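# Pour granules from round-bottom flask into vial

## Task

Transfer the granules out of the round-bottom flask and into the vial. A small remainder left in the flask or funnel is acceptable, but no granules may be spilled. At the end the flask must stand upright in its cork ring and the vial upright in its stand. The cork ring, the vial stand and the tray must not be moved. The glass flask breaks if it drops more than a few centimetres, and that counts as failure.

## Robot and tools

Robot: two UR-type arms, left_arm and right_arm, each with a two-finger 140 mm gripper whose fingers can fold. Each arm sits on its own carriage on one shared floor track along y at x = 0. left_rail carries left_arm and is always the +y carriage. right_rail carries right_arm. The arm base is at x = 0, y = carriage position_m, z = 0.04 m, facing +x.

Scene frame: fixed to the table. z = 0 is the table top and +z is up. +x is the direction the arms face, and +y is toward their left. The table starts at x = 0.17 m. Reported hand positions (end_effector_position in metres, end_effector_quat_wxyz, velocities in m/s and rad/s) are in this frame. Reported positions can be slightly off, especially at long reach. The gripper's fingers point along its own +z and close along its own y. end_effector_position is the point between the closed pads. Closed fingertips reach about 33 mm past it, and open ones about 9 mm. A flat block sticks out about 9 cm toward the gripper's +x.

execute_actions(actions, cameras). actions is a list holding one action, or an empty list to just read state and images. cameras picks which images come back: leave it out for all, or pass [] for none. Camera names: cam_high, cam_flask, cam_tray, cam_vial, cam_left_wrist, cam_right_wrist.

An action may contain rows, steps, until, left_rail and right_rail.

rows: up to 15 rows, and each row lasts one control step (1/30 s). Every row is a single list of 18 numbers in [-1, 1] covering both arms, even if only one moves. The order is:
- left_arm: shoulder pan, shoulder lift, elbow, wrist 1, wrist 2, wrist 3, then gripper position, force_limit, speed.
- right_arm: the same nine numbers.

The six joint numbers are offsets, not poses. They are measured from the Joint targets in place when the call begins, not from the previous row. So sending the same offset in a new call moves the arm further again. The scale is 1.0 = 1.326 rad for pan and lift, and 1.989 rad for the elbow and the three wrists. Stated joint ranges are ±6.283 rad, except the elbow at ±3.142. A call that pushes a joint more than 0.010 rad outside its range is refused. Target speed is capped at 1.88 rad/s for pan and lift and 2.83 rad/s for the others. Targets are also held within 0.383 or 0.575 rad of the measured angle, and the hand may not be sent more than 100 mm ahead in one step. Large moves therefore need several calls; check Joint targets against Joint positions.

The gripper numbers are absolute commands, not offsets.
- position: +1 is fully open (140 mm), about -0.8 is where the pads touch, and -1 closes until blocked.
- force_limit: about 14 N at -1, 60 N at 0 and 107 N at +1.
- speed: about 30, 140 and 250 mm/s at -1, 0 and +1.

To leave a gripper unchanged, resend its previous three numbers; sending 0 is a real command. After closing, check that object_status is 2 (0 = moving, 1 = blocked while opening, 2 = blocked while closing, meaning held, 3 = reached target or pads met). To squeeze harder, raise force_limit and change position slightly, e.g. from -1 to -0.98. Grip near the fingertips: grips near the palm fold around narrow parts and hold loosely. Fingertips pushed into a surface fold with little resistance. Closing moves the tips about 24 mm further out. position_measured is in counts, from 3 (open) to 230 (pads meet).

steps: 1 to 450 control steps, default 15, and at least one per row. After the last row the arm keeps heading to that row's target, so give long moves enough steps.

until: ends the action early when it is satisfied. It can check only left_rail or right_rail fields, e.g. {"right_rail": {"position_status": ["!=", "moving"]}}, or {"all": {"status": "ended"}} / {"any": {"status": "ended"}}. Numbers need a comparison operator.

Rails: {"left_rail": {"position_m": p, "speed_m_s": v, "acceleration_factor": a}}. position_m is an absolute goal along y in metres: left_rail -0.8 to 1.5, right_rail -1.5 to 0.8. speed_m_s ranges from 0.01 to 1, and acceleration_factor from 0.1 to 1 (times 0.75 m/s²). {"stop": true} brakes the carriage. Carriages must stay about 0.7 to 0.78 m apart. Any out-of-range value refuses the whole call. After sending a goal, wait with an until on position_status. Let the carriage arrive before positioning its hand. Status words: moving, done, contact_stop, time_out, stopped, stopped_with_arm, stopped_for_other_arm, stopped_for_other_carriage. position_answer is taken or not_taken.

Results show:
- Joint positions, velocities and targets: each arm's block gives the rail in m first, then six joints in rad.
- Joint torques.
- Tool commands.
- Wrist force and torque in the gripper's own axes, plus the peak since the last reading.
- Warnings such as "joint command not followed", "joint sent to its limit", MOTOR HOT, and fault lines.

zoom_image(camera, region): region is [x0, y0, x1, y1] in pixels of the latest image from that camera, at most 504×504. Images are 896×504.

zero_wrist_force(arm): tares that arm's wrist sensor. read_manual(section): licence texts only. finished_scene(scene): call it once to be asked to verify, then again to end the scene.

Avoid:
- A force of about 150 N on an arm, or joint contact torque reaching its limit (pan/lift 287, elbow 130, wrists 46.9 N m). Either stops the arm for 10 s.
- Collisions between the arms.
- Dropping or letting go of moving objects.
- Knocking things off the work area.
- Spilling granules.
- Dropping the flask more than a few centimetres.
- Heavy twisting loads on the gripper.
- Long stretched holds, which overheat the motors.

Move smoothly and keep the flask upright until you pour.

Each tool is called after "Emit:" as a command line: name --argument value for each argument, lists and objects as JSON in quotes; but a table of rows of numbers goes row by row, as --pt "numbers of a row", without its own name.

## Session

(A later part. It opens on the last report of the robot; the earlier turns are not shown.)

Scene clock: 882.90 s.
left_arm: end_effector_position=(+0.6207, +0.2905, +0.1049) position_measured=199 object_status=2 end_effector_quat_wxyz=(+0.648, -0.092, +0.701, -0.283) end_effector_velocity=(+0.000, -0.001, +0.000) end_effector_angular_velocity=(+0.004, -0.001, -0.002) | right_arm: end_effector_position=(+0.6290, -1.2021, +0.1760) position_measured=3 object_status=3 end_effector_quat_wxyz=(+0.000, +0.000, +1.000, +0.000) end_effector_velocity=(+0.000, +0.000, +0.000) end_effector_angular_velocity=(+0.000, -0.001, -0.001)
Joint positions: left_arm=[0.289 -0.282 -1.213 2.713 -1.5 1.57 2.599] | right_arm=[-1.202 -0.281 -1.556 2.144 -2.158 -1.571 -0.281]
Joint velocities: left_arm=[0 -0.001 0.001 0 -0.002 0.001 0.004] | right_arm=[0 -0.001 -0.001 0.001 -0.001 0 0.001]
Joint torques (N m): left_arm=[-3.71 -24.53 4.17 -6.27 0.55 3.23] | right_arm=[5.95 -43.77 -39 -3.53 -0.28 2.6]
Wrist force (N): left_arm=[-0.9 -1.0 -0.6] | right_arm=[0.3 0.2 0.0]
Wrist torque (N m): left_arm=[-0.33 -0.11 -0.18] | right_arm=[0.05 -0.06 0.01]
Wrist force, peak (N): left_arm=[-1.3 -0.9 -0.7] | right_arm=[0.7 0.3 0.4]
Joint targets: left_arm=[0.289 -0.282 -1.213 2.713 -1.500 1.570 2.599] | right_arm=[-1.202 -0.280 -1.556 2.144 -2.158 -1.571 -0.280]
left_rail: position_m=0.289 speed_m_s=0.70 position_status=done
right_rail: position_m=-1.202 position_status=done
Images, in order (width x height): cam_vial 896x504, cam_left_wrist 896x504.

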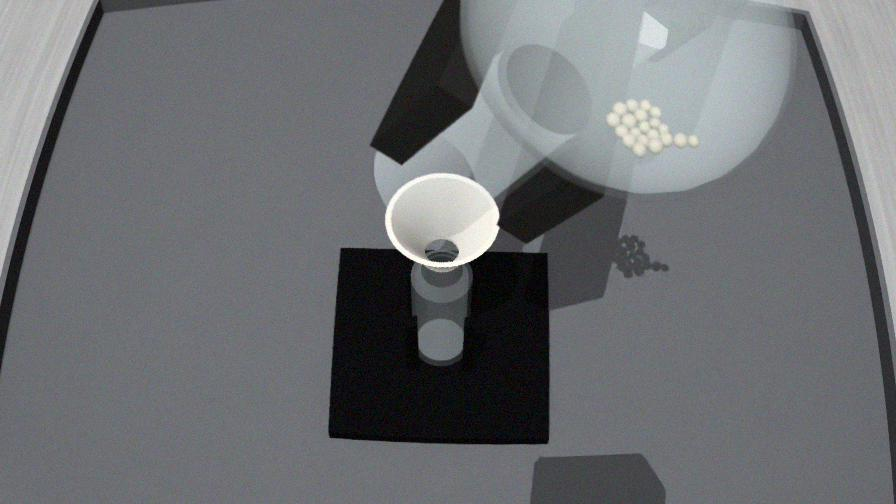

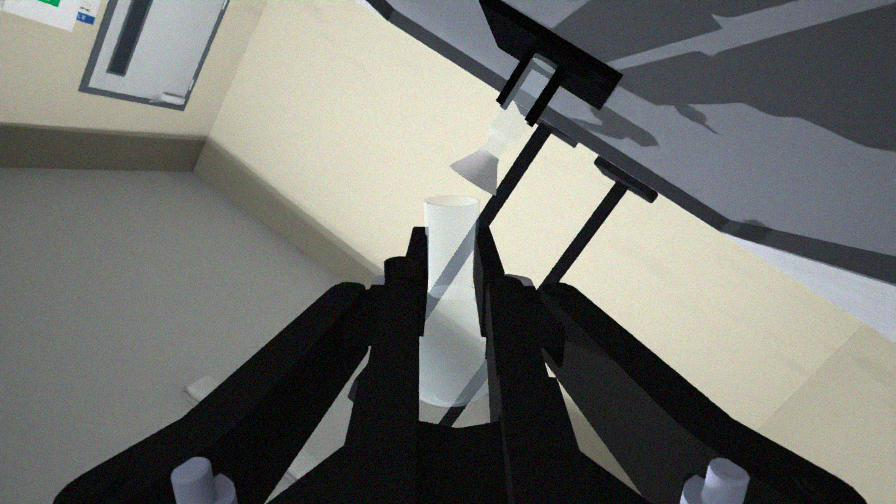

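Emit:
execute_actions --actions '[{"rows": [[0,0.00033,-0.00001,-0.00021,0,0.00026,-1,-0.2,-0.95,0,0,0,0,0,0,1,1,1],[0,0.00123,-0.00003,-0.00077,0,0.00098,-1,-0.2,-0.95,0,0,0,0,0,0,1,1,1],[0,0.00255,-0.00006,-0.0016,0,0.00203,-1,-0.2,-0.95,0,0,0,0,0,0,1,1,1],[0,0.00415,-0.00011,-0.0026,0,0.00331,-1,-0.2,-0.95,0,0,0,0,0,0,1,1,1],[0,0.0059,-0.00015,-0.0037,0,0.0047,-1,-0.2,-0.95,0,0,0,0,0,0,1,1,1],[0,0.00764,-0.00019,-0.0048,0,0.00609,-1,-0.2,-0.95,0,0,0,0,0,0,1,1,1],[0,0.00924,-0.00024,-0.0058,0,0.00737,-1,-0.2,-0.95,0,0,0,0,0,0,1,1,1],[0,0.01056,-0.00027,-0.00663,0,0.00842,-1,-0.2,-0.95,0,0,0,0,0,0,1,1,1],[0,0.01146,-0.00029,-0.00719,0,0.00914,-1,-0.2,-0.95,0,0,0,0,0,0,1,1,1],[0,0.01179,-0.0003,-0.0074,0,0.0094,-1,-0.2,-0.95,0,0,0,0,0,0,1,1,1]], "steps": 16}]' --cameras '["cam_left_wrist", "cam_vial"]'

Emit:
zoom_image --camera "cam_left_wrist" --region '[415, 150, 505, 230]'

Emit:
zoom_image --camera "cam_vial" --region '[370, 120, 510, 276]'

Scene clock: 916.50 s.
left_arm: end_effector_position=(+0.6210, +0.2905, +0.1008) position_measured=199 object_status=2 end_effector_quat_wxyz=(+0.651, -0.086, +0.702, -0.277) end_effector_velocity=(+0.000, +0.000, -0.001) end_effector_angular_velocity=(+0.002, -0.001, +0.000) | right_arm: end_effector_position=(+0.6290, -1.2021, +0.1760) position_measured=3 object_status=3 end_effector_quat_wxyz=(+0.000, +0.000, +1.000, +0.000) end_effector_velocity=(+0.001, -0.001, +0.001) end_effector_angular_velocity=(-0.001, -0.001, +0.000)
Joint positions: left_arm=[0.289 -0.282 -1.198 2.712 -1.515 1.57 2.618] | right_arm=[-1.202 -0.281 -1.556 2.144 -2.158 -1.571 -0.28]
Joint velocities: left_arm=[0 0 0.003 0 -0.002 0 0.003] | right_arm=[0 0 0 -0.001 0 -0.001 0]
Joint torques (N m): left_arm=[-2.08 -26.46 -15.32 -4.71 0.92 2.63] | right_arm=[0.21 -43.65 -39.29 -3.46 -0.78 2.85]
Wrist force (N): left_arm=[-0.6 -0.4 -0.9] | right_arm=[0.3 0.3 0.1]
Wrist torque (N m): left_arm=[-0.21 -0.16 -0.19] | right_arm=[0.06 -0.06 0.01]
Wrist force, peak (N): left_arm=[-1.1 -1.2 -1.0] | right_arm=[0.5 0.4 0.4]
Joint targets: left_arm=[0.289 -0.282 -1.198 2.712 -1.515 1.570 2.618] | right_arm=[-1.202 -0.280 -1.556 2.144 -2.158 -1.571 -0.280]
left_rail: position_m=0.289 speed_m_s=0.70 position_status=done
right_rail: position_m=-1.202 position_status=done
Images, in order (width x height): cam_vial 896x504, cam_left_wrist 896x504.

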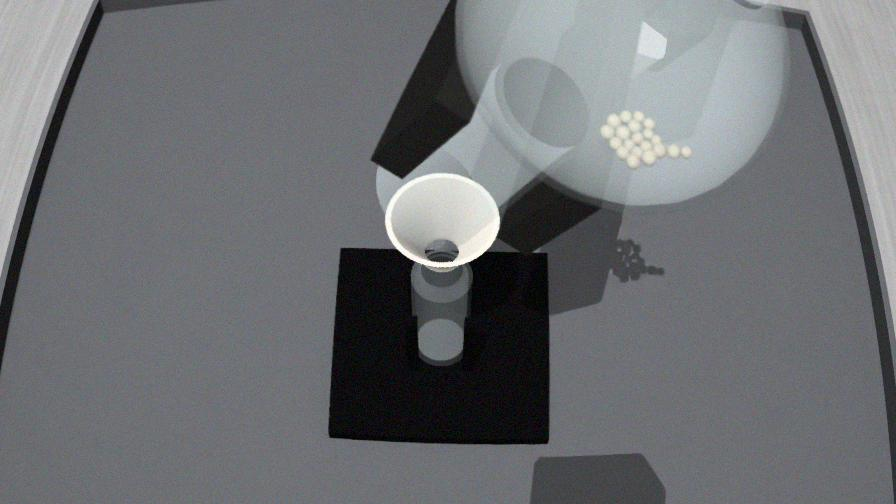

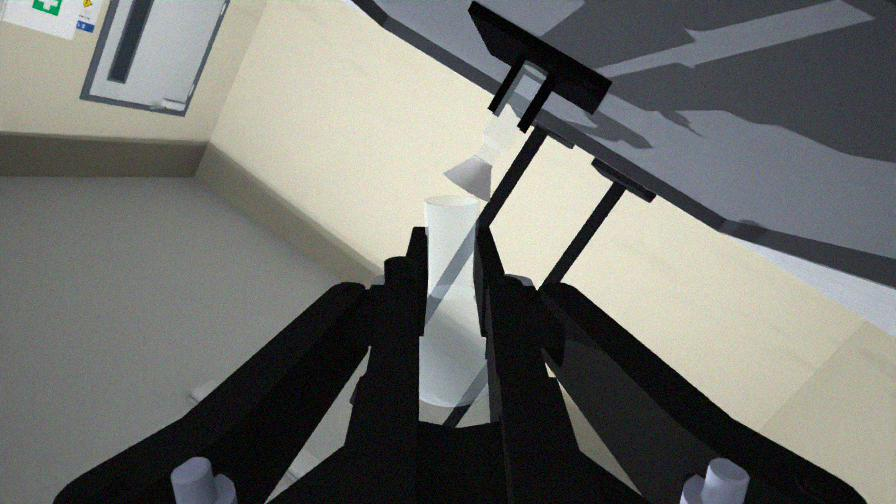

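Scaled by 5.600 from the camera's 896x504 image, which has a finer 1280x720 frame.

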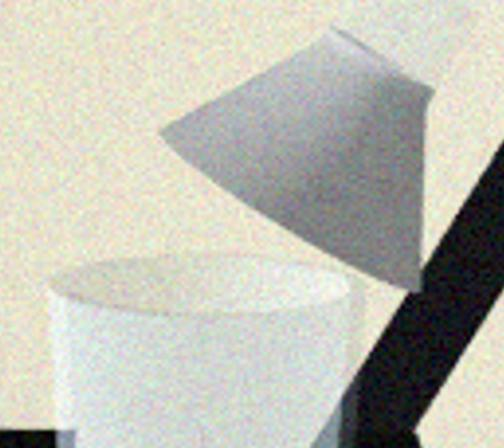

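Scaled by 3.231 from the camera's 896x504 image, which has a finer 1280x720 frame.

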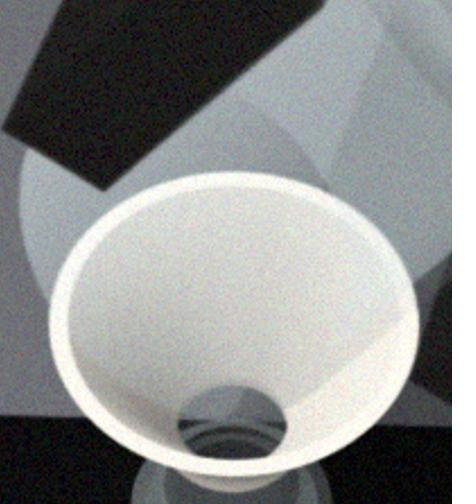

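Emit:
execute_actions --actions '[{"rows": [[0,0,-0.00002,0.00002,0,0.00049,-1,-0.2,-0.95,0,0,0,0,0,0,1,1,1],[0,0.00002,-0.00009,0.00008,0,0.00183,-1,-0.2,-0.95,0,0,0,0,0,0,1,1,1],[0,0.00004,-0.00019,0.00017,0,0.00379,-1,-0.2,-0.95,0,0,0,0,0,0,1,1,1],[0,0.00006,-0.00031,0.00027,0,0.00618,-1,-0.2,-0.95,0,0,0,0,0,0,1,1,1],[0,0.00009,-0.00044,0.00039,0,0.00878,-1,-0.2,-0.95,0,0,0,0,0,0,1,1,1],[0,0.00011,-0.00057,0.0005,0,0.01137,-1,-0.2,-0.95,0,0,0,0,0,0,1,1,1],[0,0.00013,-0.00069,0.0006,0,0.01376,-1,-0.2,-0.95,0,0,0,0,0,0,1,1,1],[0,0.00015,-0.00079,0.00069,0,0.01572,-1,-0.2,-0.95,0,0,0,0,0,0,1,1,1],[0,0.00017,-0.00086,0.00075,0,0.01706,-1,-0.2,-0.95,0,0,0,0,0,0,1,1,1],[0,0.00017,-0.00088,0.00077,0,0.01755,-1,-0.2,-0.95,0,0,0,0,0,0,1,1,1]], "steps": 16}]' --cameras '["cam_vial"]'

Scene clock: 950.23 s.
left_arm: end_effector_position=(+0.6219, +0.2902, +0.1007) position_measured=199 object_status=2 end_effector_quat_wxyz=(+0.655, -0.073, +0.703, -0.266) end_effector_velocity=(+0.001, -0.001, +0.000) end_effector_angular_velocity=(+0.003, -0.001, -0.001) | right_arm: end_effector_position=(+0.6290, -1.2021, +0.1760) position_measured=3 object_status=3 end_effector_quat_wxyz=(+0.000, +0.000, +1.000, +0.000) end_effector_velocity=(+0.001, +0.000, +0.001) end_effector_angular_velocity=(+0.001, -0.001, +0.001)
Joint positions: left_arm=[0.289 -0.282 -1.197 2.711 -1.513 1.57 2.653] | right_arm=[-1.202 -0.281 -1.556 2.144 -2.158 -1.571 -0.28]
Joint velocities: left_arm=[0 -0.001 0 -0.001 0.001 0 0.003] | right_arm=[0 0 0 -0.001 0.001 0.001 0]
Joint torques (N m): left_arm=[-1.21 -26.43 -15.43 -1.38 1.78 2.2] | right_arm=[4.91 -45.48 -40.18 -4.15 -0.53 2.27]
Wrist force (N): left_arm=[-0.4 -0.3 -1.0] | right_arm=[-0.1 0.2 0.0]
Wrist torque (N m): left_arm=[-0.18 -0.19 -0.20] | right_arm=[0.05 0.03 0.01]
Wrist force, peak (N): left_arm=[-0.7 -1.5 -0.8] | right_arm=[0.6 0.4 0.2]
Joint targets: left_arm=[0.289 -0.282 -1.197 2.711 -1.513 1.570 2.653] | right_arm=[-1.202 -0.280 -1.556 2.144 -2.158 -1.571 -0.280]
left_rail: position_m=0.289 speed_m_s=0.70 position_status=done
right_rail: position_m=-1.202 position_status=done
Images, in order (width x height): cam_vial 896x504.

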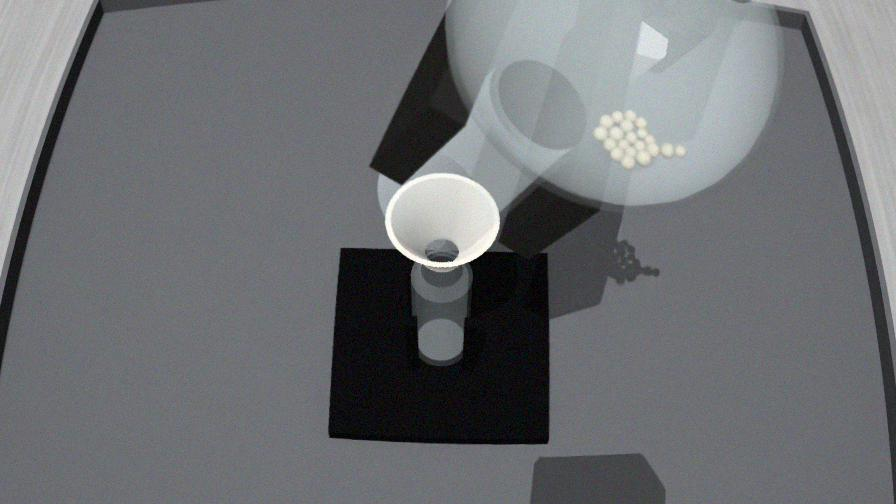

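Emit:
execute_actions --actions '[{"rows": [[0,0,0,0,0,0.00025,-1,-0.2,-0.95,0,0,0,0,0,0,1,1,1],[0,0,0,0,0,0.00091,-1,-0.2,-0.95,0,0,0,0,0,0,1,1,1],[0,0,0,0,0,0.0019,-1,-0.2,-0.95,0,0,0,0,0,0,1,1,1],[0,0,0,0,0,0.00309,-1,-0.2,-0.95,0,0,0,0,0,0,1,1,1],[0,0,0,0,0,0.00439,-1,-0.2,-0.95,0,0,0,0,0,0,1,1,1],[0,0,0,0,0,0.00569,-1,-0.2,-0.95,0,0,0,0,0,0,1,1,1],[0,0,0,0,0,0.00688,-1,-0.2,-0.95,0,0,0,0,0,0,1,1,1],[0,0,0,0,0,0.00786,-1,-0.2,-0.95,0,0,0,0,0,0,1,1,1],[0,0,0,0,0,0.00853,-1,-0.2,-0.95,0,0,0,0,0,0,1,1,1],[0,0,0,0,0,0.00878,-1,-0.2,-0.95,0,0,0,0,0,0,1,1,1]], "steps": 24}]' --cameras '["cam_vial"]'

Scene clock: 961.30 s.
left_arm: end_effector_position=(+0.6219, +0.2902, +0.1007) position_measured=199 object_status=2 end_effector_quat_wxyz=(+0.658, -0.067, +0.704, -0.260) end_effector_velocity=(+0.000, +0.000, +0.000) end_effector_angular_velocity=(+0.000, +0.001, -0.001) | right_arm: end_effector_position=(+0.6290, -1.2021, +0.1760) position_measured=3 object_status=3 end_effector_quat_wxyz=(+0.000, +0.000, +1.000, +0.000) end_effector_velocity=(+0.000, +0.000, +0.000) end_effector_angular_velocity=(-0.001, +0.001, +0.000)
Joint positions: left_arm=[0.289 -0.282 -1.197 2.711 -1.513 1.57 2.67] | right_arm=[-1.202 -0.281 -1.556 2.144 -2.158 -1.571 -0.28]
Joint velocities: left_arm=[0 0 0 0 0.001 0.001 0] | right_arm=[0 0 0 0 0.001 -0.001 0]
Joint torques (N m): left_arm=[-1.36 -27.97 2.61 -4.05 2.21 2.94] | right_arm=[5.04 -46.43 -39.38 -3.9 -0.45 1.95]
Wrist force (N): left_arm=[0.0 -0.5 -0.5] | right_arm=[0.2 0.2 0.1]
Wrist torque (N m): left_arm=[-0.22 -0.29 -0.19] | right_arm=[0.05 -0.03 0.01]
Wrist force, peak (N): left_arm=[-0.7 -0.8 -1.2] | right_arm=[0.7 0.6 -0.2]
Joint targets: left_arm=[0.289 -0.282 -1.197 2.711 -1.513 1.570 2.670] | right_arm=[-1.202 -0.280 -1.556 2.144 -2.158 -1.571 -0.280]
left_rail: position_m=0.289 speed_m_s=0.70 position_status=done
right_rail: position_m=-1.202 position_status=done
Images, in order (width x height): cam_vial 896x504.

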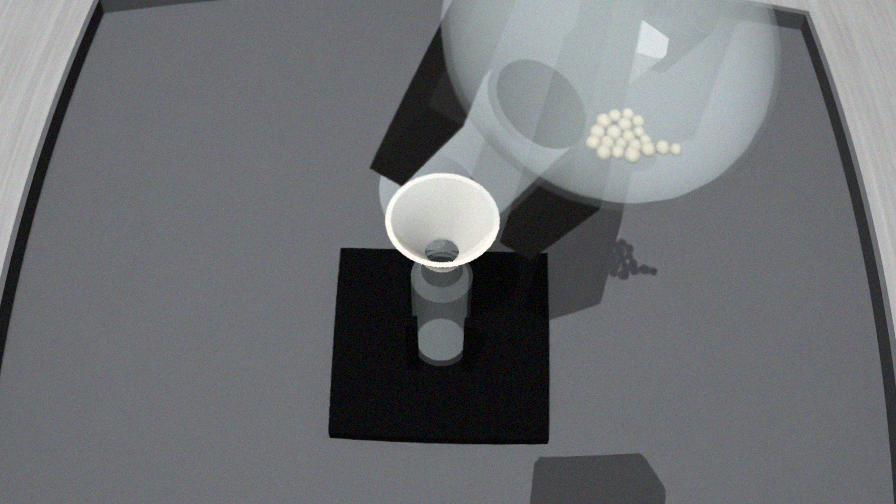

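Emit:
execute_actions --actions '[{"rows": [[0,0,0,0,0,0.00012,-1,-0.2,-0.95,0,0,0,0,0,0,1,1,1],[0,0,0,0,0,0.00046,-1,-0.2,-0.95,0,0,0,0,0,0,1,1,1],[0,0,0,0,0,0.00095,-1,-0.2,-0.95,0,0,0,0,0,0,1,1,1],[0,0,0,0,0,0.00154,-1,-0.2,-0.95,0,0,0,0,0,0,1,1,1],[0,0,0,0,0,0.00219,-1,-0.2,-0.95,0,0,0,0,0,0,1,1,1],[0,0,0,0,0,0.00284,-1,-0.2,-0.95,0,0,0,0,0,0,1,1,1],[0,0,0,0,0,0.00344,-1,-0.2,-0.95,0,0,0,0,0,0,1,1,1],[0,0,0,0,0,0.00393,-1,-0.2,-0.95,0,0,0,0,0,0,1,1,1],[0,0,0,0,0,0.00426,-1,-0.2,-0.95,0,0,0,0,0,0,1,1,1],[0,0,0,0,0,0.00439,-1,-0.2,-0.95,0,0,0,0,0,0,1,1,1]], "steps": 24}]' --cameras '["cam_vial"]'

Scene clock: 972.77 s.
left_arm: end_effector_position=(+0.6219, +0.2902, +0.1007) position_measured=199 object_status=2 end_effector_quat_wxyz=(+0.659, -0.064, +0.704, -0.257) end_effector_velocity=(+0.000, +0.000, +0.000) end_effector_angular_velocity=(+0.001, +0.000, +0.000) | right_arm: end_effector_position=(+0.6290, -1.2021, +0.1760) position_measured=3 object_status=3 end_effector_quat_wxyz=(+0.000, +0.000, +1.000, +0.000) end_effector_velocity=(+0.000, +0.000, -0.001) end_effector_angular_velocity=(+0.001, +0.001, -0.001)
Joint positions: left_arm=[0.289 -0.282 -1.197 2.711 -1.513 1.57 2.679] | right_arm=[-1.202 -0.281 -1.556 2.144 -2.158 -1.571 -0.28]
Joint velocities: left_arm=[0 0 0 0 0 0 0.001] | right_arm=[0 0 0.001 0 0 0 0]
Joint torques (N m): left_arm=[-2.62 -29.81 -0.15 -4.01 2.26 2.86] | right_arm=[4.56 -45.48 -39.27 -4.34 -0.66 2.32]
Wrist force (N): left_arm=[-0.5 -0.8 -1.0] | right_arm=[0.2 0.5 -0.1]
Wrist torque (N m): left_arm=[-0.29 -0.19 -0.19] | right_arm=[0.11 -0.04 0.01]
Wrist force, peak (N): left_arm=[-0.4 -1.2 -1.0] | right_arm=[0.4 0.3 0.6]
Joint targets: left_arm=[0.289 -0.282 -1.197 2.711 -1.513 1.570 2.679] | right_arm=[-1.202 -0.280 -1.556 2.144 -2.158 -1.571 -0.280]
left_rail: position_m=0.289 speed_m_s=0.70 position_status=done
right_rail: position_m=-1.202 position_status=done
Images, in order (width x height): cam_vial 896x504.

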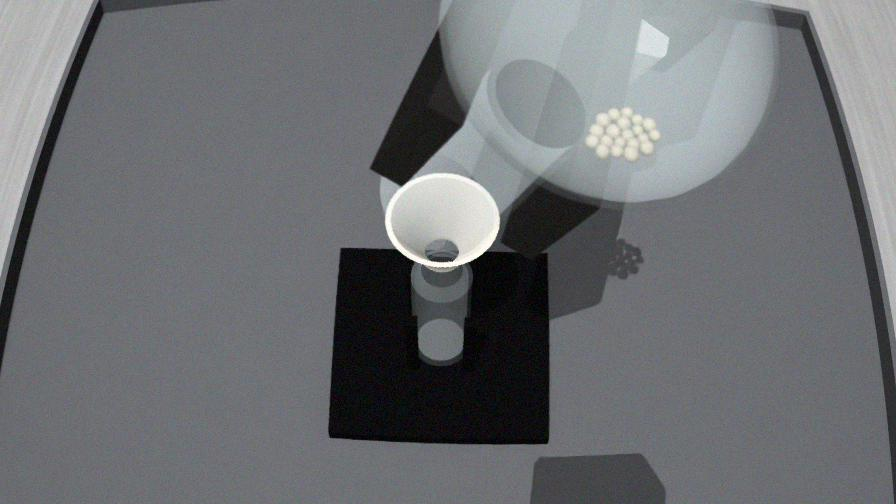

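Emit:
execute_actions --actions '[{"rows": [[0,0,0,0,0,0.00012,-1,-0.2,-0.95,0,0,0,0,0,0,1,1,1],[0,0,0,0,0,0.00046,-1,-0.2,-0.95,0,0,0,0,0,0,1,1,1],[0,0,0,0,0,0.00095,-1,-0.2,-0.95,0,0,0,0,0,0,1,1,1],[0,0,0,0,0,0.00154,-1,-0.2,-0.95,0,0,0,0,0,0,1,1,1],[0,0,0,0,0,0.00219,-1,-0.2,-0.95,0,0,0,0,0,0,1,1,1],[0,0,0,0,0,0.00284,-1,-0.2,-0.95,0,0,0,0,0,0,1,1,1],[0,0,0,0,0,0.00344,-1,-0.2,-0.95,0,0,0,0,0,0,1,1,1],[0,0,0,0,0,0.00393,-1,-0.2,-0.95,0,0,0,0,0,0,1,1,1],[0,0,0,0,0,0.00426,-1,-0.2,-0.95,0,0,0,0,0,0,1,1,1],[0,0,0,0,0,0.00439,-1,-0.2,-0.95,0,0,0,0,0,0,1,1,1]], "steps": 24}]' --cameras '["cam_vial"]'

Scene clock: 980.00 s.
left_arm: end_effector_position=(+0.6219, +0.2902, +0.1007) position_measured=199 object_status=2 end_effector_quat_wxyz=(+0.660, -0.061, +0.704, -0.254) end_effector_velocity=(+0.000, -0.001, +0.000) end_effector_angular_velocity=(+0.000, -0.001, -0.002) | right_arm: end_effector_position=(+0.6290, -1.2021, +0.1760) position_measured=3 object_status=3 end_effector_quat_wxyz=(+0.000, +0.000, +1.000, +0.000) end_effector_velocity=(+0.000, +0.000, +0.000) end_effector_angular_velocity=(+0.000, -0.001, +0.000)
Joint positions: left_arm=[0.289 -0.282 -1.197 2.711 -1.513 1.57 2.688] | right_arm=[-1.202 -0.281 -1.556 2.144 -2.158 -1.571 -0.28]
Joint velocities: left_arm=[0 0 0 -0.001 0 0.002 0] | right_arm=[0 -0.001 -0.001 0 -0.001 0 -0.001]
Joint torques (N m): left_arm=[-1.99 -30.5 -1.82 -3.83 2.42 2.95] | right_arm=[2.43 -48.43 -40.76 -3.6 -0.68 2.15]
Wrist force (N): left_arm=[-0.4 -0.8 -0.6] | right_arm=[-0.1 0.3 -0.1]
Wrist torque (N m): left_arm=[-0.29 -0.21 -0.19] | right_arm=[0.05 0.04 0.00]
Wrist force, peak (N): left_arm=[-0.5 -1.0 -1.2] | right_arm=[0.4 0.4 0.4]
Joint targets: left_arm=[0.289 -0.282 -1.197 2.711 -1.513 1.570 2.688] | right_arm=[-1.202 -0.280 -1.556 2.144 -2.158 -1.571 -0.280]
left_rail: position_m=0.289 speed_m_s=0.70 position_status=done
right_rail: position_m=-1.202 position_status=done
Images, in order (width x height): cam_vial 896x504.

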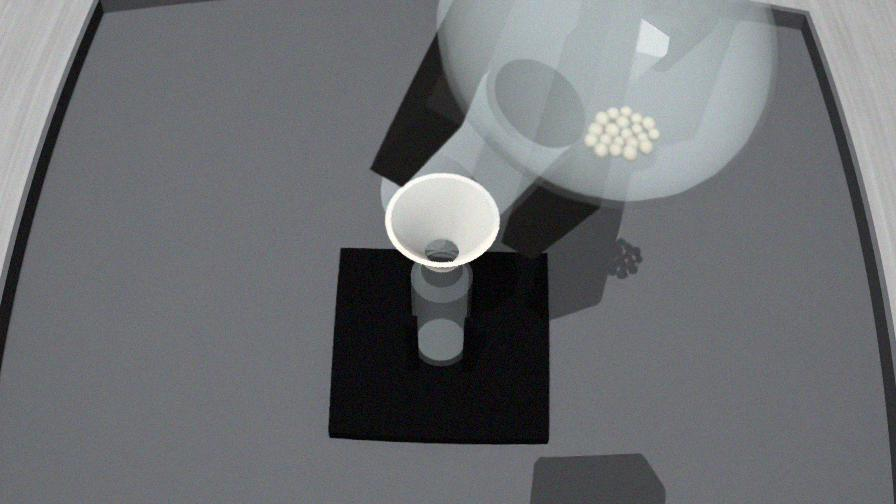

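Emit:
execute_actions --actions '[{"rows": [[0,0,0,0,0,0.00012,-1,-0.2,-0.95,0,0,0,0,0,0,1,1,1],[0,0,0,0,0,0.00046,-1,-0.2,-0.95,0,0,0,0,0,0,1,1,1],[0,0,0,0,0,0.00095,-1,-0.2,-0.95,0,0,0,0,0,0,1,1,1],[0,0,0,0,0,0.00154,-1,-0.2,-0.95,0,0,0,0,0,0,1,1,1],[0,0,0,0,0,0.00219,-1,-0.2,-0.95,0,0,0,0,0,0,1,1,1],[0,0,0,0,0,0.00284,-1,-0.2,-0.95,0,0,0,0,0,0,1,1,1],[0,0,0,0,0,0.00344,-1,-0.2,-0.95,0,0,0,0,0,0,1,1,1],[0,0,0,0,0,0.00393,-1,-0.2,-0.95,0,0,0,0,0,0,1,1,1],[0,0,0,0,0,0.00426,-1,-0.2,-0.95,0,0,0,0,0,0,1,1,1],[0,0,0,0,0,0.00439,-1,-0.2,-0.95,0,0,0,0,0,0,1,1,1]], "steps": 24}]' --cameras '["cam_vial"]'

Scene clock: 987.73 s.
left_arm: end_effector_position=(+0.6219, +0.2902, +0.1007) position_measured=199 object_status=2 end_effector_quat_wxyz=(+0.661, -0.058, +0.705, -0.251) end_effector_velocity=(+0.000, -0.001, +0.000) end_effector_angular_velocity=(+0.002, -0.001, -0.001) | right_arm: end_effector_position=(+0.6290, -1.2021, +0.1760) position_measured=3 object_status=3 end_effector_quat_wxyz=(+0.000, +0.000, +1.000, +0.000) end_effector_velocity=(+0.000, +0.001, +0.001) end_effector_angular_velocity=(-0.001, -0.001, +0.001)
Joint positions: left_arm=[0.289 -0.282 -1.197 2.711 -1.513 1.57 2.697] | right_arm=[-1.202 -0.281 -1.556 2.144 -2.158 -1.571 -0.28]
Joint velocities: left_arm=[0 -0.001 0 0 0 0.001 0.002] | right_arm=[0 0.001 -0.002 0.001 0 0 0]
Joint torques (N m): left_arm=[-2.94 -31.47 -4.63 -4.33 2.65 2.99] | right_arm=[2.81 -44.46 -40 -4.3 -0.11 2.2]
Wrist force (N): left_arm=[-0.3 -1.0 -1.0] | right_arm=[0.0 0.2 0.1]
Wrist torque (N m): left_arm=[-0.33 -0.22 -0.19] | right_arm=[0.04 0.01 0.01]
Wrist force, peak (N): left_arm=[-0.6 -1.2 -1.0] | right_arm=[0.1 0.8 0.3]
Joint targets: left_arm=[0.289 -0.282 -1.197 2.711 -1.513 1.570 2.697] | right_arm=[-1.202 -0.280 -1.556 2.144 -2.158 -1.571 -0.280]
left_rail: position_m=0.289 speed_m_s=0.70 position_status=done
right_rail: position_m=-1.202 position_status=done
Images, in order (width x height): cam_vial 896x504.

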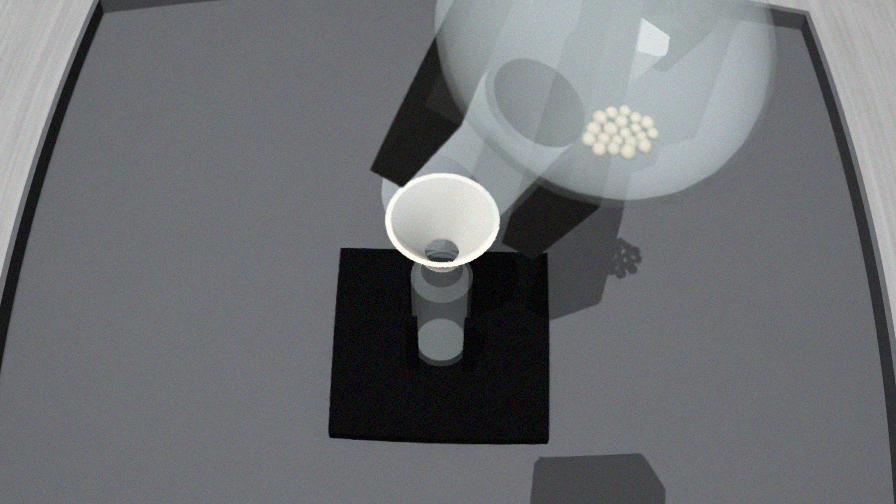

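Emit:
execute_actions --actions '[{"rows": [[0,0,0,0,0,0.00012,-1,-0.2,-0.95,0,0,0,0,0,0,1,1,1],[0,0,0,0,0,0.00046,-1,-0.2,-0.95,0,0,0,0,0,0,1,1,1],[0,0,0,0,0,0.00095,-1,-0.2,-0.95,0,0,0,0,0,0,1,1,1],[0,0,0,0,0,0.00154,-1,-0.2,-0.95,0,0,0,0,0,0,1,1,1],[0,0,0,0,0,0.00219,-1,-0.2,-0.95,0,0,0,0,0,0,1,1,1],[0,0,0,0,0,0.00284,-1,-0.2,-0.95,0,0,0,0,0,0,1,1,1],[0,0,0,0,0,0.00344,-1,-0.2,-0.95,0,0,0,0,0,0,1,1,1],[0,0,0,0,0,0.00393,-1,-0.2,-0.95,0,0,0,0,0,0,1,1,1],[0,0,0,0,0,0.00426,-1,-0.2,-0.95,0,0,0,0,0,0,1,1,1],[0,0,0,0,0,0.00439,-1,-0.2,-0.95,0,0,0,0,0,0,1,1,1]], "steps": 24}]' --cameras '["cam_vial"]'

Scene clock: 1004.27 s.
left_arm: end_effector_position=(+0.6219, +0.2902, +0.1007) position_measured=199 object_status=2 end_effector_quat_wxyz=(+0.662, -0.055, +0.705, -0.248) end_effector_velocity=(+0.000, +0.001, +0.000) end_effector_angular_velocity=(+0.001, -0.001, +0.001) | right_arm: end_effector_position=(+0.6290, -1.2021, +0.1760) position_measured=3 object_status=3 end_effector_quat_wxyz=(+0.000, +0.000, +1.000, +0.000) end_effector_velocity=(+0.000, +0.000, +0.000) end_effector_angular_velocity=(-0.001, +0.000, +0.000)
Joint positions: left_arm=[0.289 -0.282 -1.197 2.711 -1.513 1.57 2.705] | right_arm=[-1.202 -0.281 -1.556 2.144 -2.158 -1.571 -0.28]
Joint velocities: left_arm=[0 0.001 0 0 0 -0.001 0.002] | right_arm=[0 0 0 0 0 0 0]
Joint torques (N m): left_arm=[-3.31 -32.92 -9.76 -3.99 2.49 3.07] | right_arm=[5.04 -45.53 -40.39 -4.14 -0.06 1.81]
Wrist force (N): left_arm=[-0.3 -0.7 -0.8] | right_arm=[0.0 0.1 -0.1]
Wrist torque (N m): left_arm=[-0.27 -0.22 -0.19] | right_arm=[0.01 0.01 0.01]
Wrist force, peak (N): left_arm=[-0.6 -1.2 -1.4] | right_arm=[0.6 0.5 -0.2]
Joint targets: left_arm=[0.289 -0.282 -1.197 2.711 -1.513 1.570 2.705] | right_arm=[-1.202 -0.280 -1.556 2.144 -2.158 -1.571 -0.280]
left_rail: position_m=0.289 speed_m_s=0.70 position_status=done
right_rail: position_m=-1.202 position_status=done
Images, in order (width x height): cam_vial 896x504.

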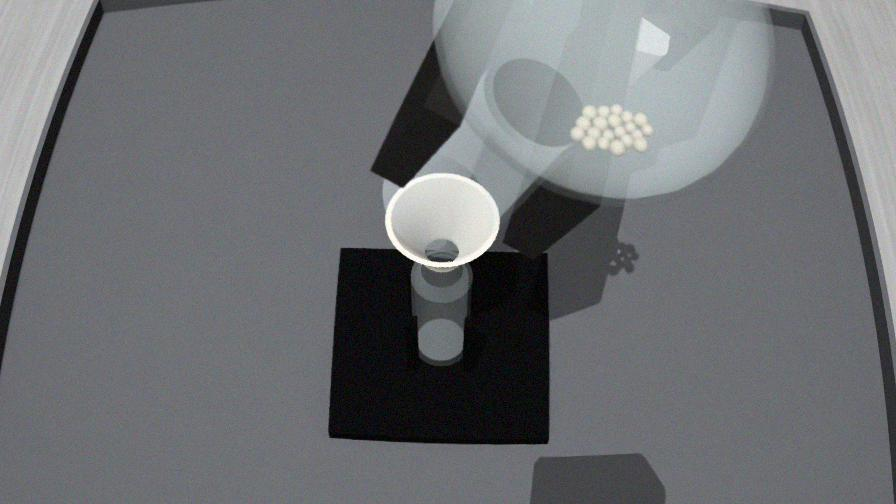

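Emit:
execute_actions --actions '[{"rows": [[0,0,0,0,0,0.00012,-1,-0.2,-0.95,0,0,0,0,0,0,1,1,1],[0,0,0,0,0,0.00046,-1,-0.2,-0.95,0,0,0,0,0,0,1,1,1],[0,0,0,0,0,0.00095,-1,-0.2,-0.95,0,0,0,0,0,0,1,1,1],[0,0,0,0,0,0.00154,-1,-0.2,-0.95,0,0,0,0,0,0,1,1,1],[0,0,0,0,0,0.00219,-1,-0.2,-0.95,0,0,0,0,0,0,1,1,1],[0,0,0,0,0,0.00284,-1,-0.2,-0.95,0,0,0,0,0,0,1,1,1],[0,0,0,0,0,0.00344,-1,-0.2,-0.95,0,0,0,0,0,0,1,1,1],[0,0,0,0,0,0.00393,-1,-0.2,-0.95,0,0,0,0,0,0,1,1,1],[0,0,0,0,0,0.00426,-1,-0.2,-0.95,0,0,0,0,0,0,1,1,1],[0,0,0,0,0,0.00439,-1,-0.2,-0.95,0,0,0,0,0,0,1,1,1]], "steps": 24}]' --cameras '["cam_vial"]'

Scene clock: 1013.30 s.
left_arm: end_effector_position=(+0.6219, +0.2902, +0.1007) position_measured=199 object_status=2 end_effector_quat_wxyz=(+0.663, -0.052, +0.705, -0.245) end_effector_velocity=(+0.000, +0.000, +0.000) end_effector_angular_velocity=(+0.000, +0.000, +0.001) | right_arm: end_effector_position=(+0.6290, -1.2021, +0.1760) position_measured=3 object_status=3 end_effector_quat_wxyz=(+0.000, +0.000, +1.000, +0.000) end_effector_velocity=(+0.001, +0.000, +0.001) end_effector_angular_velocity=(+0.001, -0.001, +0.000)
Joint positions: left_arm=[0.289 -0.282 -1.197 2.711 -1.513 1.57 2.714] | right_arm=[-1.202 -0.281 -1.556 2.144 -2.158 -1.571 -0.28]
Joint velocities: left_arm=[0 0 0 0 0 0 0] | right_arm=[0 0 0 -0.001 0.001 0.001 0]
Joint torques (N m): left_arm=[-2.48 -35.06 -12.56 -3.99 2.73 2.97] | right_arm=[4.8 -46.14 -39.34 -4.64 -0.18 2.21]
Wrist force (N): left_arm=[-0.4 -0.6 -1.1] | right_arm=[0.2 0.2 0.1]
Wrist torque (N m): left_arm=[-0.25 -0.19 -0.19] | right_arm=[0.05 -0.03 0.01]
Wrist force, peak (N): left_arm=[-0.5 -1.0 -1.4] | right_arm=[0.6 0.2 -0.2]
Joint targets: left_arm=[0.289 -0.282 -1.197 2.711 -1.513 1.570 2.714] | right_arm=[-1.202 -0.280 -1.556 2.144 -2.158 -1.571 -0.280]
left_rail: position_m=0.289 speed_m_s=0.70 position_status=done
right_rail: position_m=-1.202 position_status=done
Images, in order (width x height): cam_vial 896x504.

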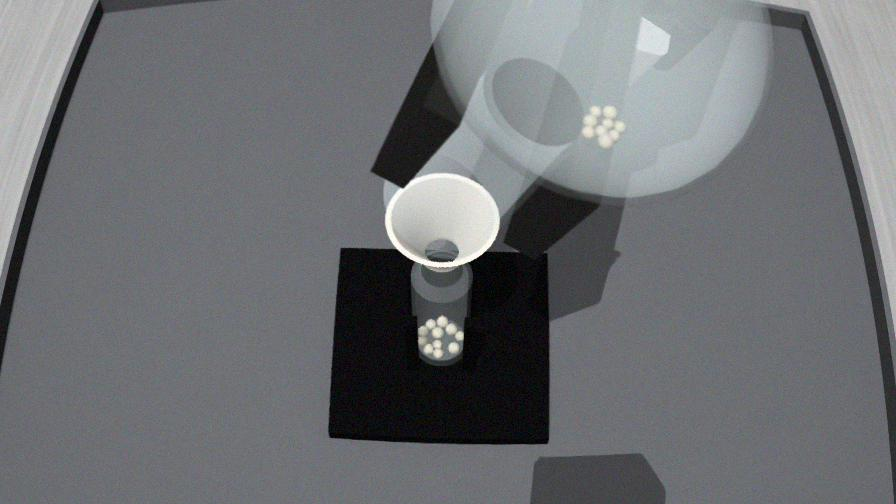

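Emit:
execute_actions --actions '[{"rows": [[0,0,0,0,0,0.00012,-1,-0.2,-0.95,0,0,0,0,0,0,1,1,1],[0,0,0,0,0,0.00046,-1,-0.2,-0.95,0,0,0,0,0,0,1,1,1],[0,0,0,0,0,0.00095,-1,-0.2,-0.95,0,0,0,0,0,0,1,1,1],[0,0,0,0,0,0.00154,-1,-0.2,-0.95,0,0,0,0,0,0,1,1,1],[0,0,0,0,0,0.00219,-1,-0.2,-0.95,0,0,0,0,0,0,1,1,1],[0,0,0,0,0,0.00284,-1,-0.2,-0.95,0,0,0,0,0,0,1,1,1],[0,0,0,0,0,0.00344,-1,-0.2,-0.95,0,0,0,0,0,0,1,1,1],[0,0,0,0,0,0.00393,-1,-0.2,-0.95,0,0,0,0,0,0,1,1,1],[0,0,0,0,0,0.00426,-1,-0.2,-0.95,0,0,0,0,0,0,1,1,1],[0,0,0,0,0,0.00439,-1,-0.2,-0.95,0,0,0,0,0,0,1,1,1]], "steps": 24}]' --cameras '["cam_vial"]'

Scene clock: 1021.93 s.
left_arm: end_effector_position=(+0.6219, +0.2902, +0.1007) position_measured=199 object_status=2 end_effector_quat_wxyz=(+0.664, -0.049, +0.705, -0.242) end_effector_velocity=(+0.000, +0.000, +0.000) end_effector_angular_velocity=(+0.001, -0.001, +0.000) | right_arm: end_effector_position=(+0.6290, -1.2021, +0.1760) position_measured=3 object_status=3 end_effector_quat_wxyz=(+0.000, +0.000, +1.000, +0.000) end_effector_velocity=(+0.000, -0.001, +0.001) end_effector_angular_velocity=(-0.002, -0.001, -0.001)
Joint positions: left_arm=[0.289 -0.282 -1.197 2.711 -1.513 1.57 2.723] | right_arm=[-1.202 -0.281 -1.556 2.144 -2.158 -1.571 -0.28]
Joint velocities: left_arm=[0 0 0 0 0 0 0.002] | right_arm=[0 0 -0.001 0 0 -0.001 0.001]
Joint torques (N m): left_arm=[-1.97 -37.43 -13.52 -3.74 2.66 2.74] | right_arm=[1.99 -43.78 -42.14 -3.98 -0.64 1.71]
Wrist force (N): left_arm=[-0.6 -1.0 -0.7] | right_arm=[0.0 0.1 0.1]
Wrist torque (N m): left_arm=[-0.35 -0.15 -0.20] | right_arm=[0.02 0.02 0.01]
Wrist force, peak (N): left_arm=[-1.0 -1.3 -1.0] | right_arm=[0.2 0.6 0.1]
Joint targets: left_arm=[0.289 -0.282 -1.197 2.711 -1.513 1.570 2.723] | right_arm=[-1.202 -0.280 -1.556 2.144 -2.158 -1.571 -0.280]
left_rail: position_m=0.289 speed_m_s=0.70 position_status=done
right_rail: position_m=-1.202 position_status=done
Images, in order (width x height): cam_vial 896x504.

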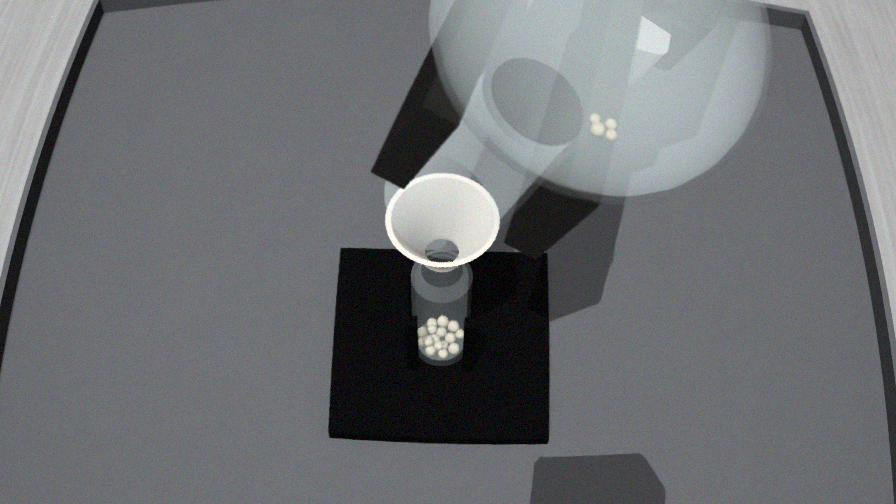

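Emit:
execute_actions --actions '[{"rows": [[0,0,0,0,0,0.00018,-1,-0.2,-0.95,0,0,0,0,0,0,1,1,1],[0,0,0,0,0,0.00069,-1,-0.2,-0.95,0,0,0,0,0,0,1,1,1],[0,0,0,0,0,0.00142,-1,-0.2,-0.95,0,0,0,0,0,0,1,1,1],[0,0,0,0,0,0.00231,-1,-0.2,-0.95,0,0,0,0,0,0,1,1,1],[0,0,0,0,0,0.00329,-1,-0.2,-0.95,0,0,0,0,0,0,1,1,1],[0,0,0,0,0,0.00426,-1,-0.2,-0.95,0,0,0,0,0,0,1,1,1],[0,0,0,0,0,0.00516,-1,-0.2,-0.95,0,0,0,0,0,0,1,1,1],[0,0,0,0,0,0.0059,-1,-0.2,-0.95,0,0,0,0,0,0,1,1,1],[0,0,0,0,0,0.00639,-1,-0.2,-0.95,0,0,0,0,0,0,1,1,1],[0,0,0,0,0,0.00658,-1,-0.2,-0.95,0,0,0,0,0,0,1,1,1]], "steps": 24}]' --cameras '["cam_vial"]'

Scene clock: 1039.07 s.
left_arm: end_effector_position=(+0.6219, +0.2902, +0.1007) position_measured=199 object_status=2 end_effector_quat_wxyz=(+0.666, -0.044, +0.706, -0.238) end_effector_velocity=(+0.000, +0.001, +0.000) end_effector_angular_velocity=(+0.000, +0.000, +0.002) | right_arm: end_effector_position=(+0.6290, -1.2021, +0.1760) position_measured=3 object_status=3 end_effector_quat_wxyz=(+0.000, +0.000, +1.000, +0.000) end_effector_velocity=(+0.000, +0.001, +0.001) end_effector_angular_velocity=(-0.001, -0.001, +0.002)
Joint positions: left_arm=[0.289 -0.282 -1.197 2.711 -1.513 1.57 2.736] | right_arm=[-1.202 -0.281 -1.556 2.144 -2.158 -1.571 -0.281]
Joint velocities: left_arm=[0 0 0 0 0 -0.002 0] | right_arm=[0 0.002 -0.002 0.001 -0.001 -0.001 0]
Joint torques (N m): left_arm=[-1.75 -36.83 -13.63 -3.74 2.75 3.11] | right_arm=[4.71 -45.94 -41.5 -4.3 -0.89 2.08]
Wrist force (N): left_arm=[-0.3 -0.8 -1.1] | right_arm=[0.0 0.1 0.1]
Wrist torque (N m): left_arm=[-0.30 -0.21 -0.19] | right_arm=[0.02 0.00 0.01]
Wrist force, peak (N): left_arm=[-0.5 -1.4 -0.9] | right_arm=[0.2 0.6 -0.3]
Joint targets: left_arm=[0.289 -0.282 -1.197 2.711 -1.513 1.570 2.736] | right_arm=[-1.202 -0.280 -1.556 2.144 -2.158 -1.571 -0.280]
left_rail: position_m=0.289 speed_m_s=0.70 position_status=done
right_rail: position_m=-1.202 position_status=done
Images, in order (width x height): cam_vial 896x504.

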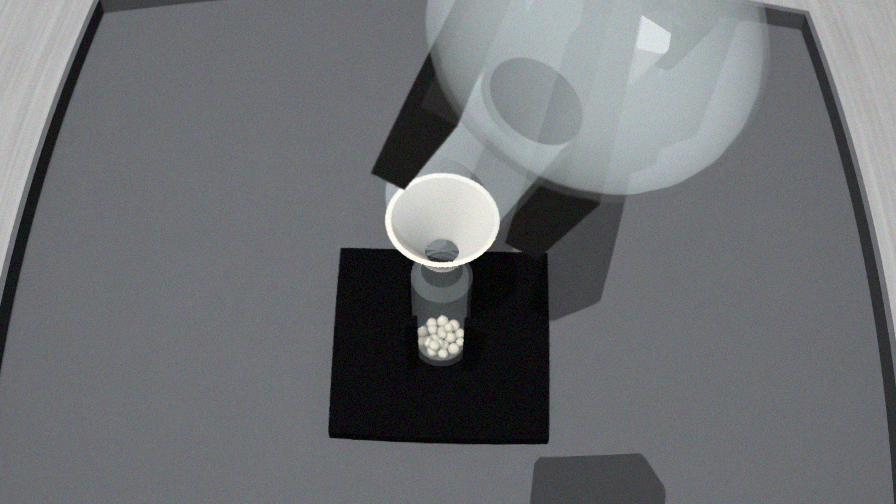

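Emit:
zoom_image --camera "cam_vial" --region '[360, 140, 616, 396]'

Emit:
execute_actions --actions '[]' --cameras '["cam_tray", "cam_left_wrist"]'

Emit:
zoom_image --camera "cam_tray" --region '[380, 70, 604, 294]'

Scaled by 1.969 from the camera's 896x504 image, which has a finer 1280x720 frame.

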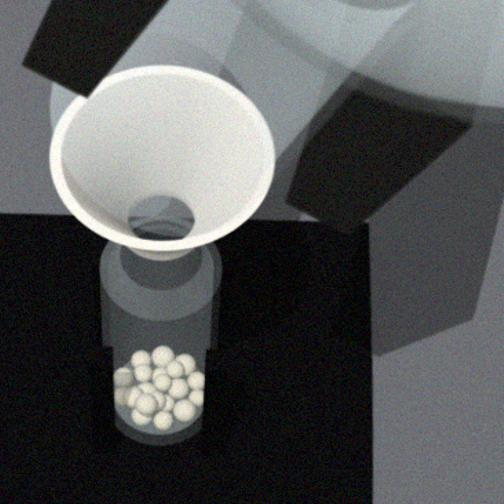

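Scene clock: 1044.13 s.
left_arm: end_effector_position=(+0.6219, +0.2902, +0.1007) position_measured=199 object_status=2 end_effector_quat_wxyz=(+0.666, -0.044, +0.706, -0.238) end_effector_velocity=(+0.000, +0.000, +0.000) end_effector_angular_velocity=(+0.001, +0.000, +0.000) | right_arm: end_effector_position=(+0.6290, -1.2021, +0.1760) position_measured=3 object_status=3 end_effector_quat_wxyz=(+0.000, +0.000, +1.000, +0.000) end_effector_velocity=(-0.001, +0.001, -0.001) end_effector_angular_velocity=(+0.001, +0.003, +0.001)
Joint positions: left_arm=[0.289 -0.282 -1.197 2.711 -1.513 1.57 2.736] | right_arm=[-1.202 -0.281 -1.556 2.144 -2.158 -1.571 -0.28]
Joint velocities: left_arm=[0 0 0 0 0 0 0.001] | right_arm=[0 0 0 0.001 0.002 0 0]
Joint torques (N m): left_arm=[-1.31 -37.62 -13.37 -3.59 2.83 2.92] | right_arm=[5.81 -46.22 -40.88 -4.72 -0.6 2.39]
Wrist force (N): left_arm=[-0.5 -0.8 -0.8] | right_arm=[0.1 0.6 0.2]
Wrist torque (N m): left_arm=[-0.30 -0.18 -0.19] | right_arm=[0.14 -0.01 0.01]
Wrist force, peak (N): left_arm=[-0.4 -1.1 -1.1] | right_arm=[0.4 0.7 -0.1]
Joint targets: left_arm=[0.289 -0.282 -1.197 2.711 -1.513 1.570 2.736] | right_arm=[-1.202 -0.280 -1.556 2.144 -2.158 -1.571 -0.280]
Tool commands: left_gripper/position=-1.0 left_gripper/force_limit=-0.2 left_gripper/speed=-0.95 right_gripper/position=+1.0 right_gripper/force_limit=+1.0 right_gripper/speed=+1.0
left_rail: position_m=0.289 speed_m_s=0.70 position_status=done
right_rail: position_m=-1.202 position_status=done
Images, in order (width x height): cam_tray 896x504, cam_left_wrist 896x504.

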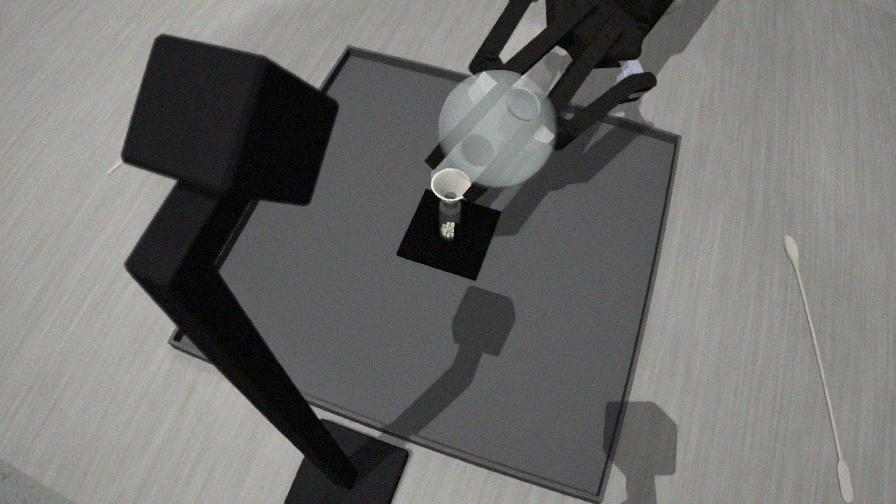

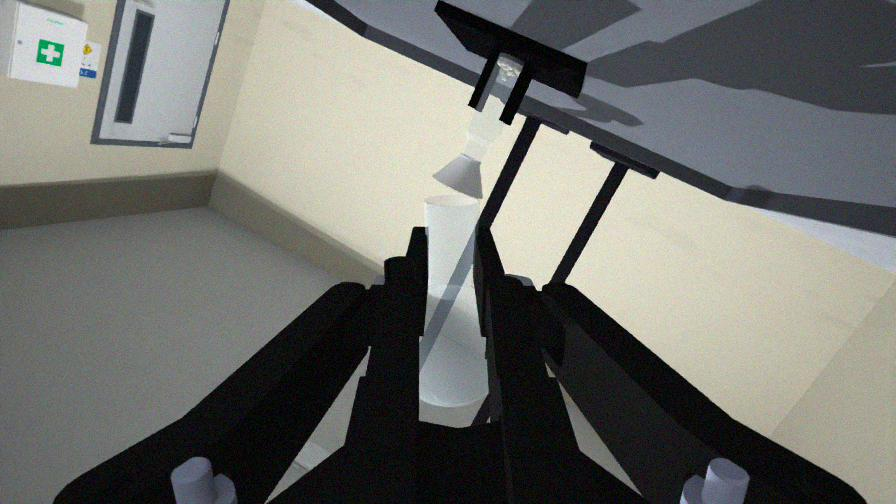

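Scaled by 2.250 from the camera's 896x504 image, which has a finer 1280x720 frame.

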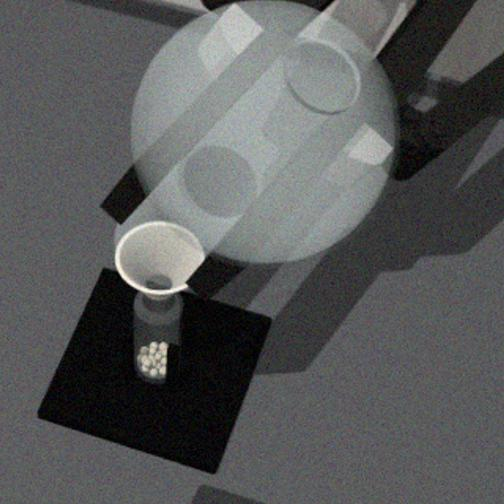

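Emit:
execute_actions --actions '[{"rows": [[0,-0.00111,-0.00018,0.00092,0,-0.00437,-1,-0.2,-0.95,0,0,0,0,0,0,1,1,1],[0,-0.00424,-0.00068,0.00351,0,-0.01671,-1,-0.2,-0.95,0,0,0,0,0,0,1,1,1],[0,-0.00908,-0.00146,0.00751,0,-0.03576,-1,-0.2,-0.95,0,0,0,0,0,0,1,1,1],[0,-0.01531,-0.00246,0.01267,0,-0.06031,-1,-0.2,-0.95,0,0,0,0,0,0,1,1,1],[0,-0.02263,-0.00364,0.01873,0,-0.08916,-1,-0.2,-0.95,0,0,0,0,0,0,1,1,1],[0,-0.03072,-0.00494,0.02542,0,-0.12104,-1,-0.2,-0.95,0,0,0,0,0,0,1,1,1],[0,-0.03928,-0.00632,0.03251,0,-0.15477,-1,-0.2,-0.95,0,0,0,0,0,0,1,1,1],[0,-0.04799,-0.00772,0.03972,0,-0.18909,-1,-0.2,-0.95,0,0,0,0,0,0,1,1,1],[0,-0.05655,-0.0091,0.0468,0,-0.22283,-1,-0.2,-0.95,0,0,0,0,0,0,1,1,1],[0,-0.06464,-0.0104,0.0535,0,-0.2547,-1,-0.2,-0.95,0,0,0,0,0,0,1,1,1],[0,-0.07197,-0.01158,0.05956,0,-0.28355,-1,-0.2,-0.95,0,0,0,0,0,0,1,1,1],[0,-0.0782,-0.01258,0.06471,0,-0.3081,-1,-0.2,-0.95,0,0,0,0,0,0,1,1,1],[0,-0.08303,-0.01336,0.06871,0,-0.32715,-1,-0.2,-0.95,0,0,0,0,0,0,1,1,1],[0,-0.08616,-0.01387,0.07131,0,-0.3395,-1,-0.2,-0.95,0,0,0,0,0,0,1,1,1],[0,-0.08727,-0.01404,0.07223,0,-0.34387,-1,-0.2,-0.95,0,0,0,0,0,0,1,1,1]], "steps": 18}]' --cameras '["cam_vial", "cam_tray"]'

Emit:
zoom_image --camera "cam_vial" --region '[340, 0, 760, 300]'

Scene clock: 1084.93 s.
left_arm: end_effector_position=(+0.6354, +0.2863, +0.1333) position_measured=199 object_status=2 end_effector_quat_wxyz=(+0.548, -0.278, +0.650, -0.447) end_effector_velocity=(+0.000, +0.000, +0.000) end_effector_angular_velocity=(-0.004, +0.002, +0.000) | right_arm: end_effector_position=(+0.6290, -1.2021, +0.1760) position_measured=3 object_status=3 end_effector_quat_wxyz=(+0.000, +0.000, +1.000, +0.000) end_effector_velocity=(+0.001, -0.001, +0.002) end_effector_angular_velocity=(-0.002, -0.003, +0.000)
Joint positions: left_arm=[0.289 -0.282 -1.313 2.683 -1.37 1.57 2.052] | right_arm=[-1.202 -0.281 -1.556 2.144 -2.158 -1.571 -0.28]
Joint velocities: left_arm=[0 0 -0.001 0 0.001 0 -0.004] | right_arm=[0 0 -0.001 -0.001 -0.001 -0.001 0]
Joint torques (N m): left_arm=[-2.33 -50.72 -21.71 -1.73 2.63 -2.29] | right_arm=[3.39 -46.67 -40.26 -4.55 -0.38 2.06]
Wrist force (N): left_arm=[-0.8 -1.1 -0.8] | right_arm=[0.2 0.4 0.1]
Wrist torque (N m): left_arm=[-0.38 -0.15 -0.15] | right_arm=[0.08 -0.04 0.00]
Wrist force, peak (N): left_arm=[-1.4 -1.7 -1.1] | right_arm=[0.4 0.6 0.0]
Joint targets: left_arm=[0.289 -0.282 -1.313 2.683 -1.370 1.570 2.052] | right_arm=[-1.202 -0.280 -1.556 2.144 -2.158 -1.571 -0.280]
left_rail: position_m=0.289 speed_m_s=0.70 position_status=done
right_rail: position_m=-1.202 position_status=done
Images, in order (width x height): cam_tray 896x504, cam_vial 896x504.

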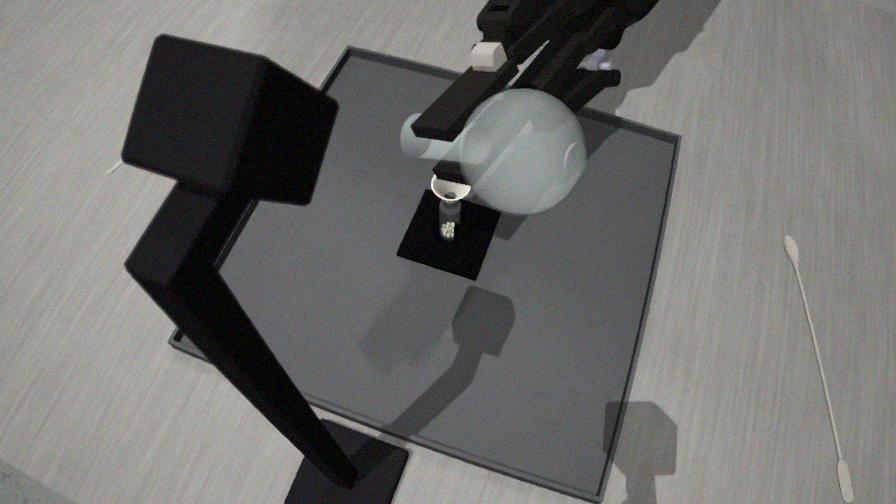

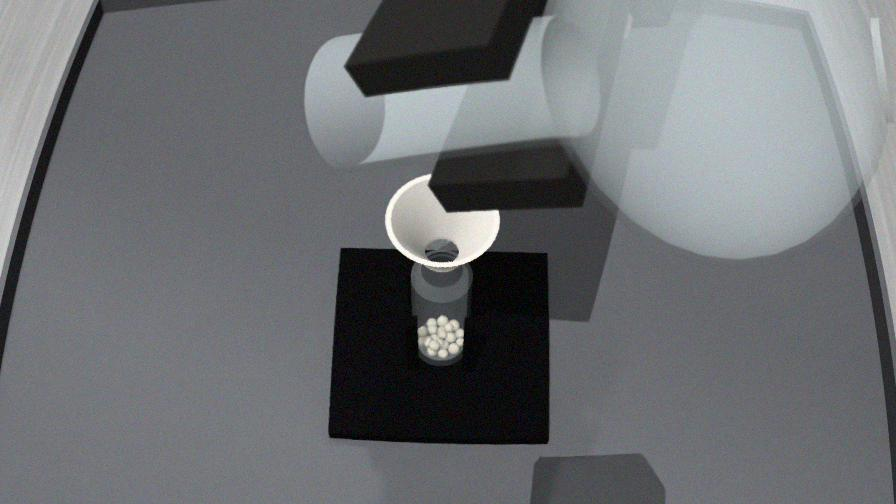

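Scaled by 1.200 from the camera's 896x504 image, which has a finer 1280x720 frame.

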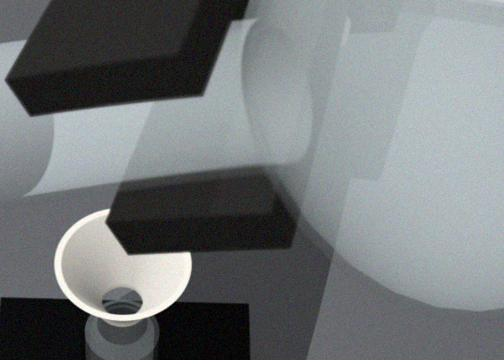

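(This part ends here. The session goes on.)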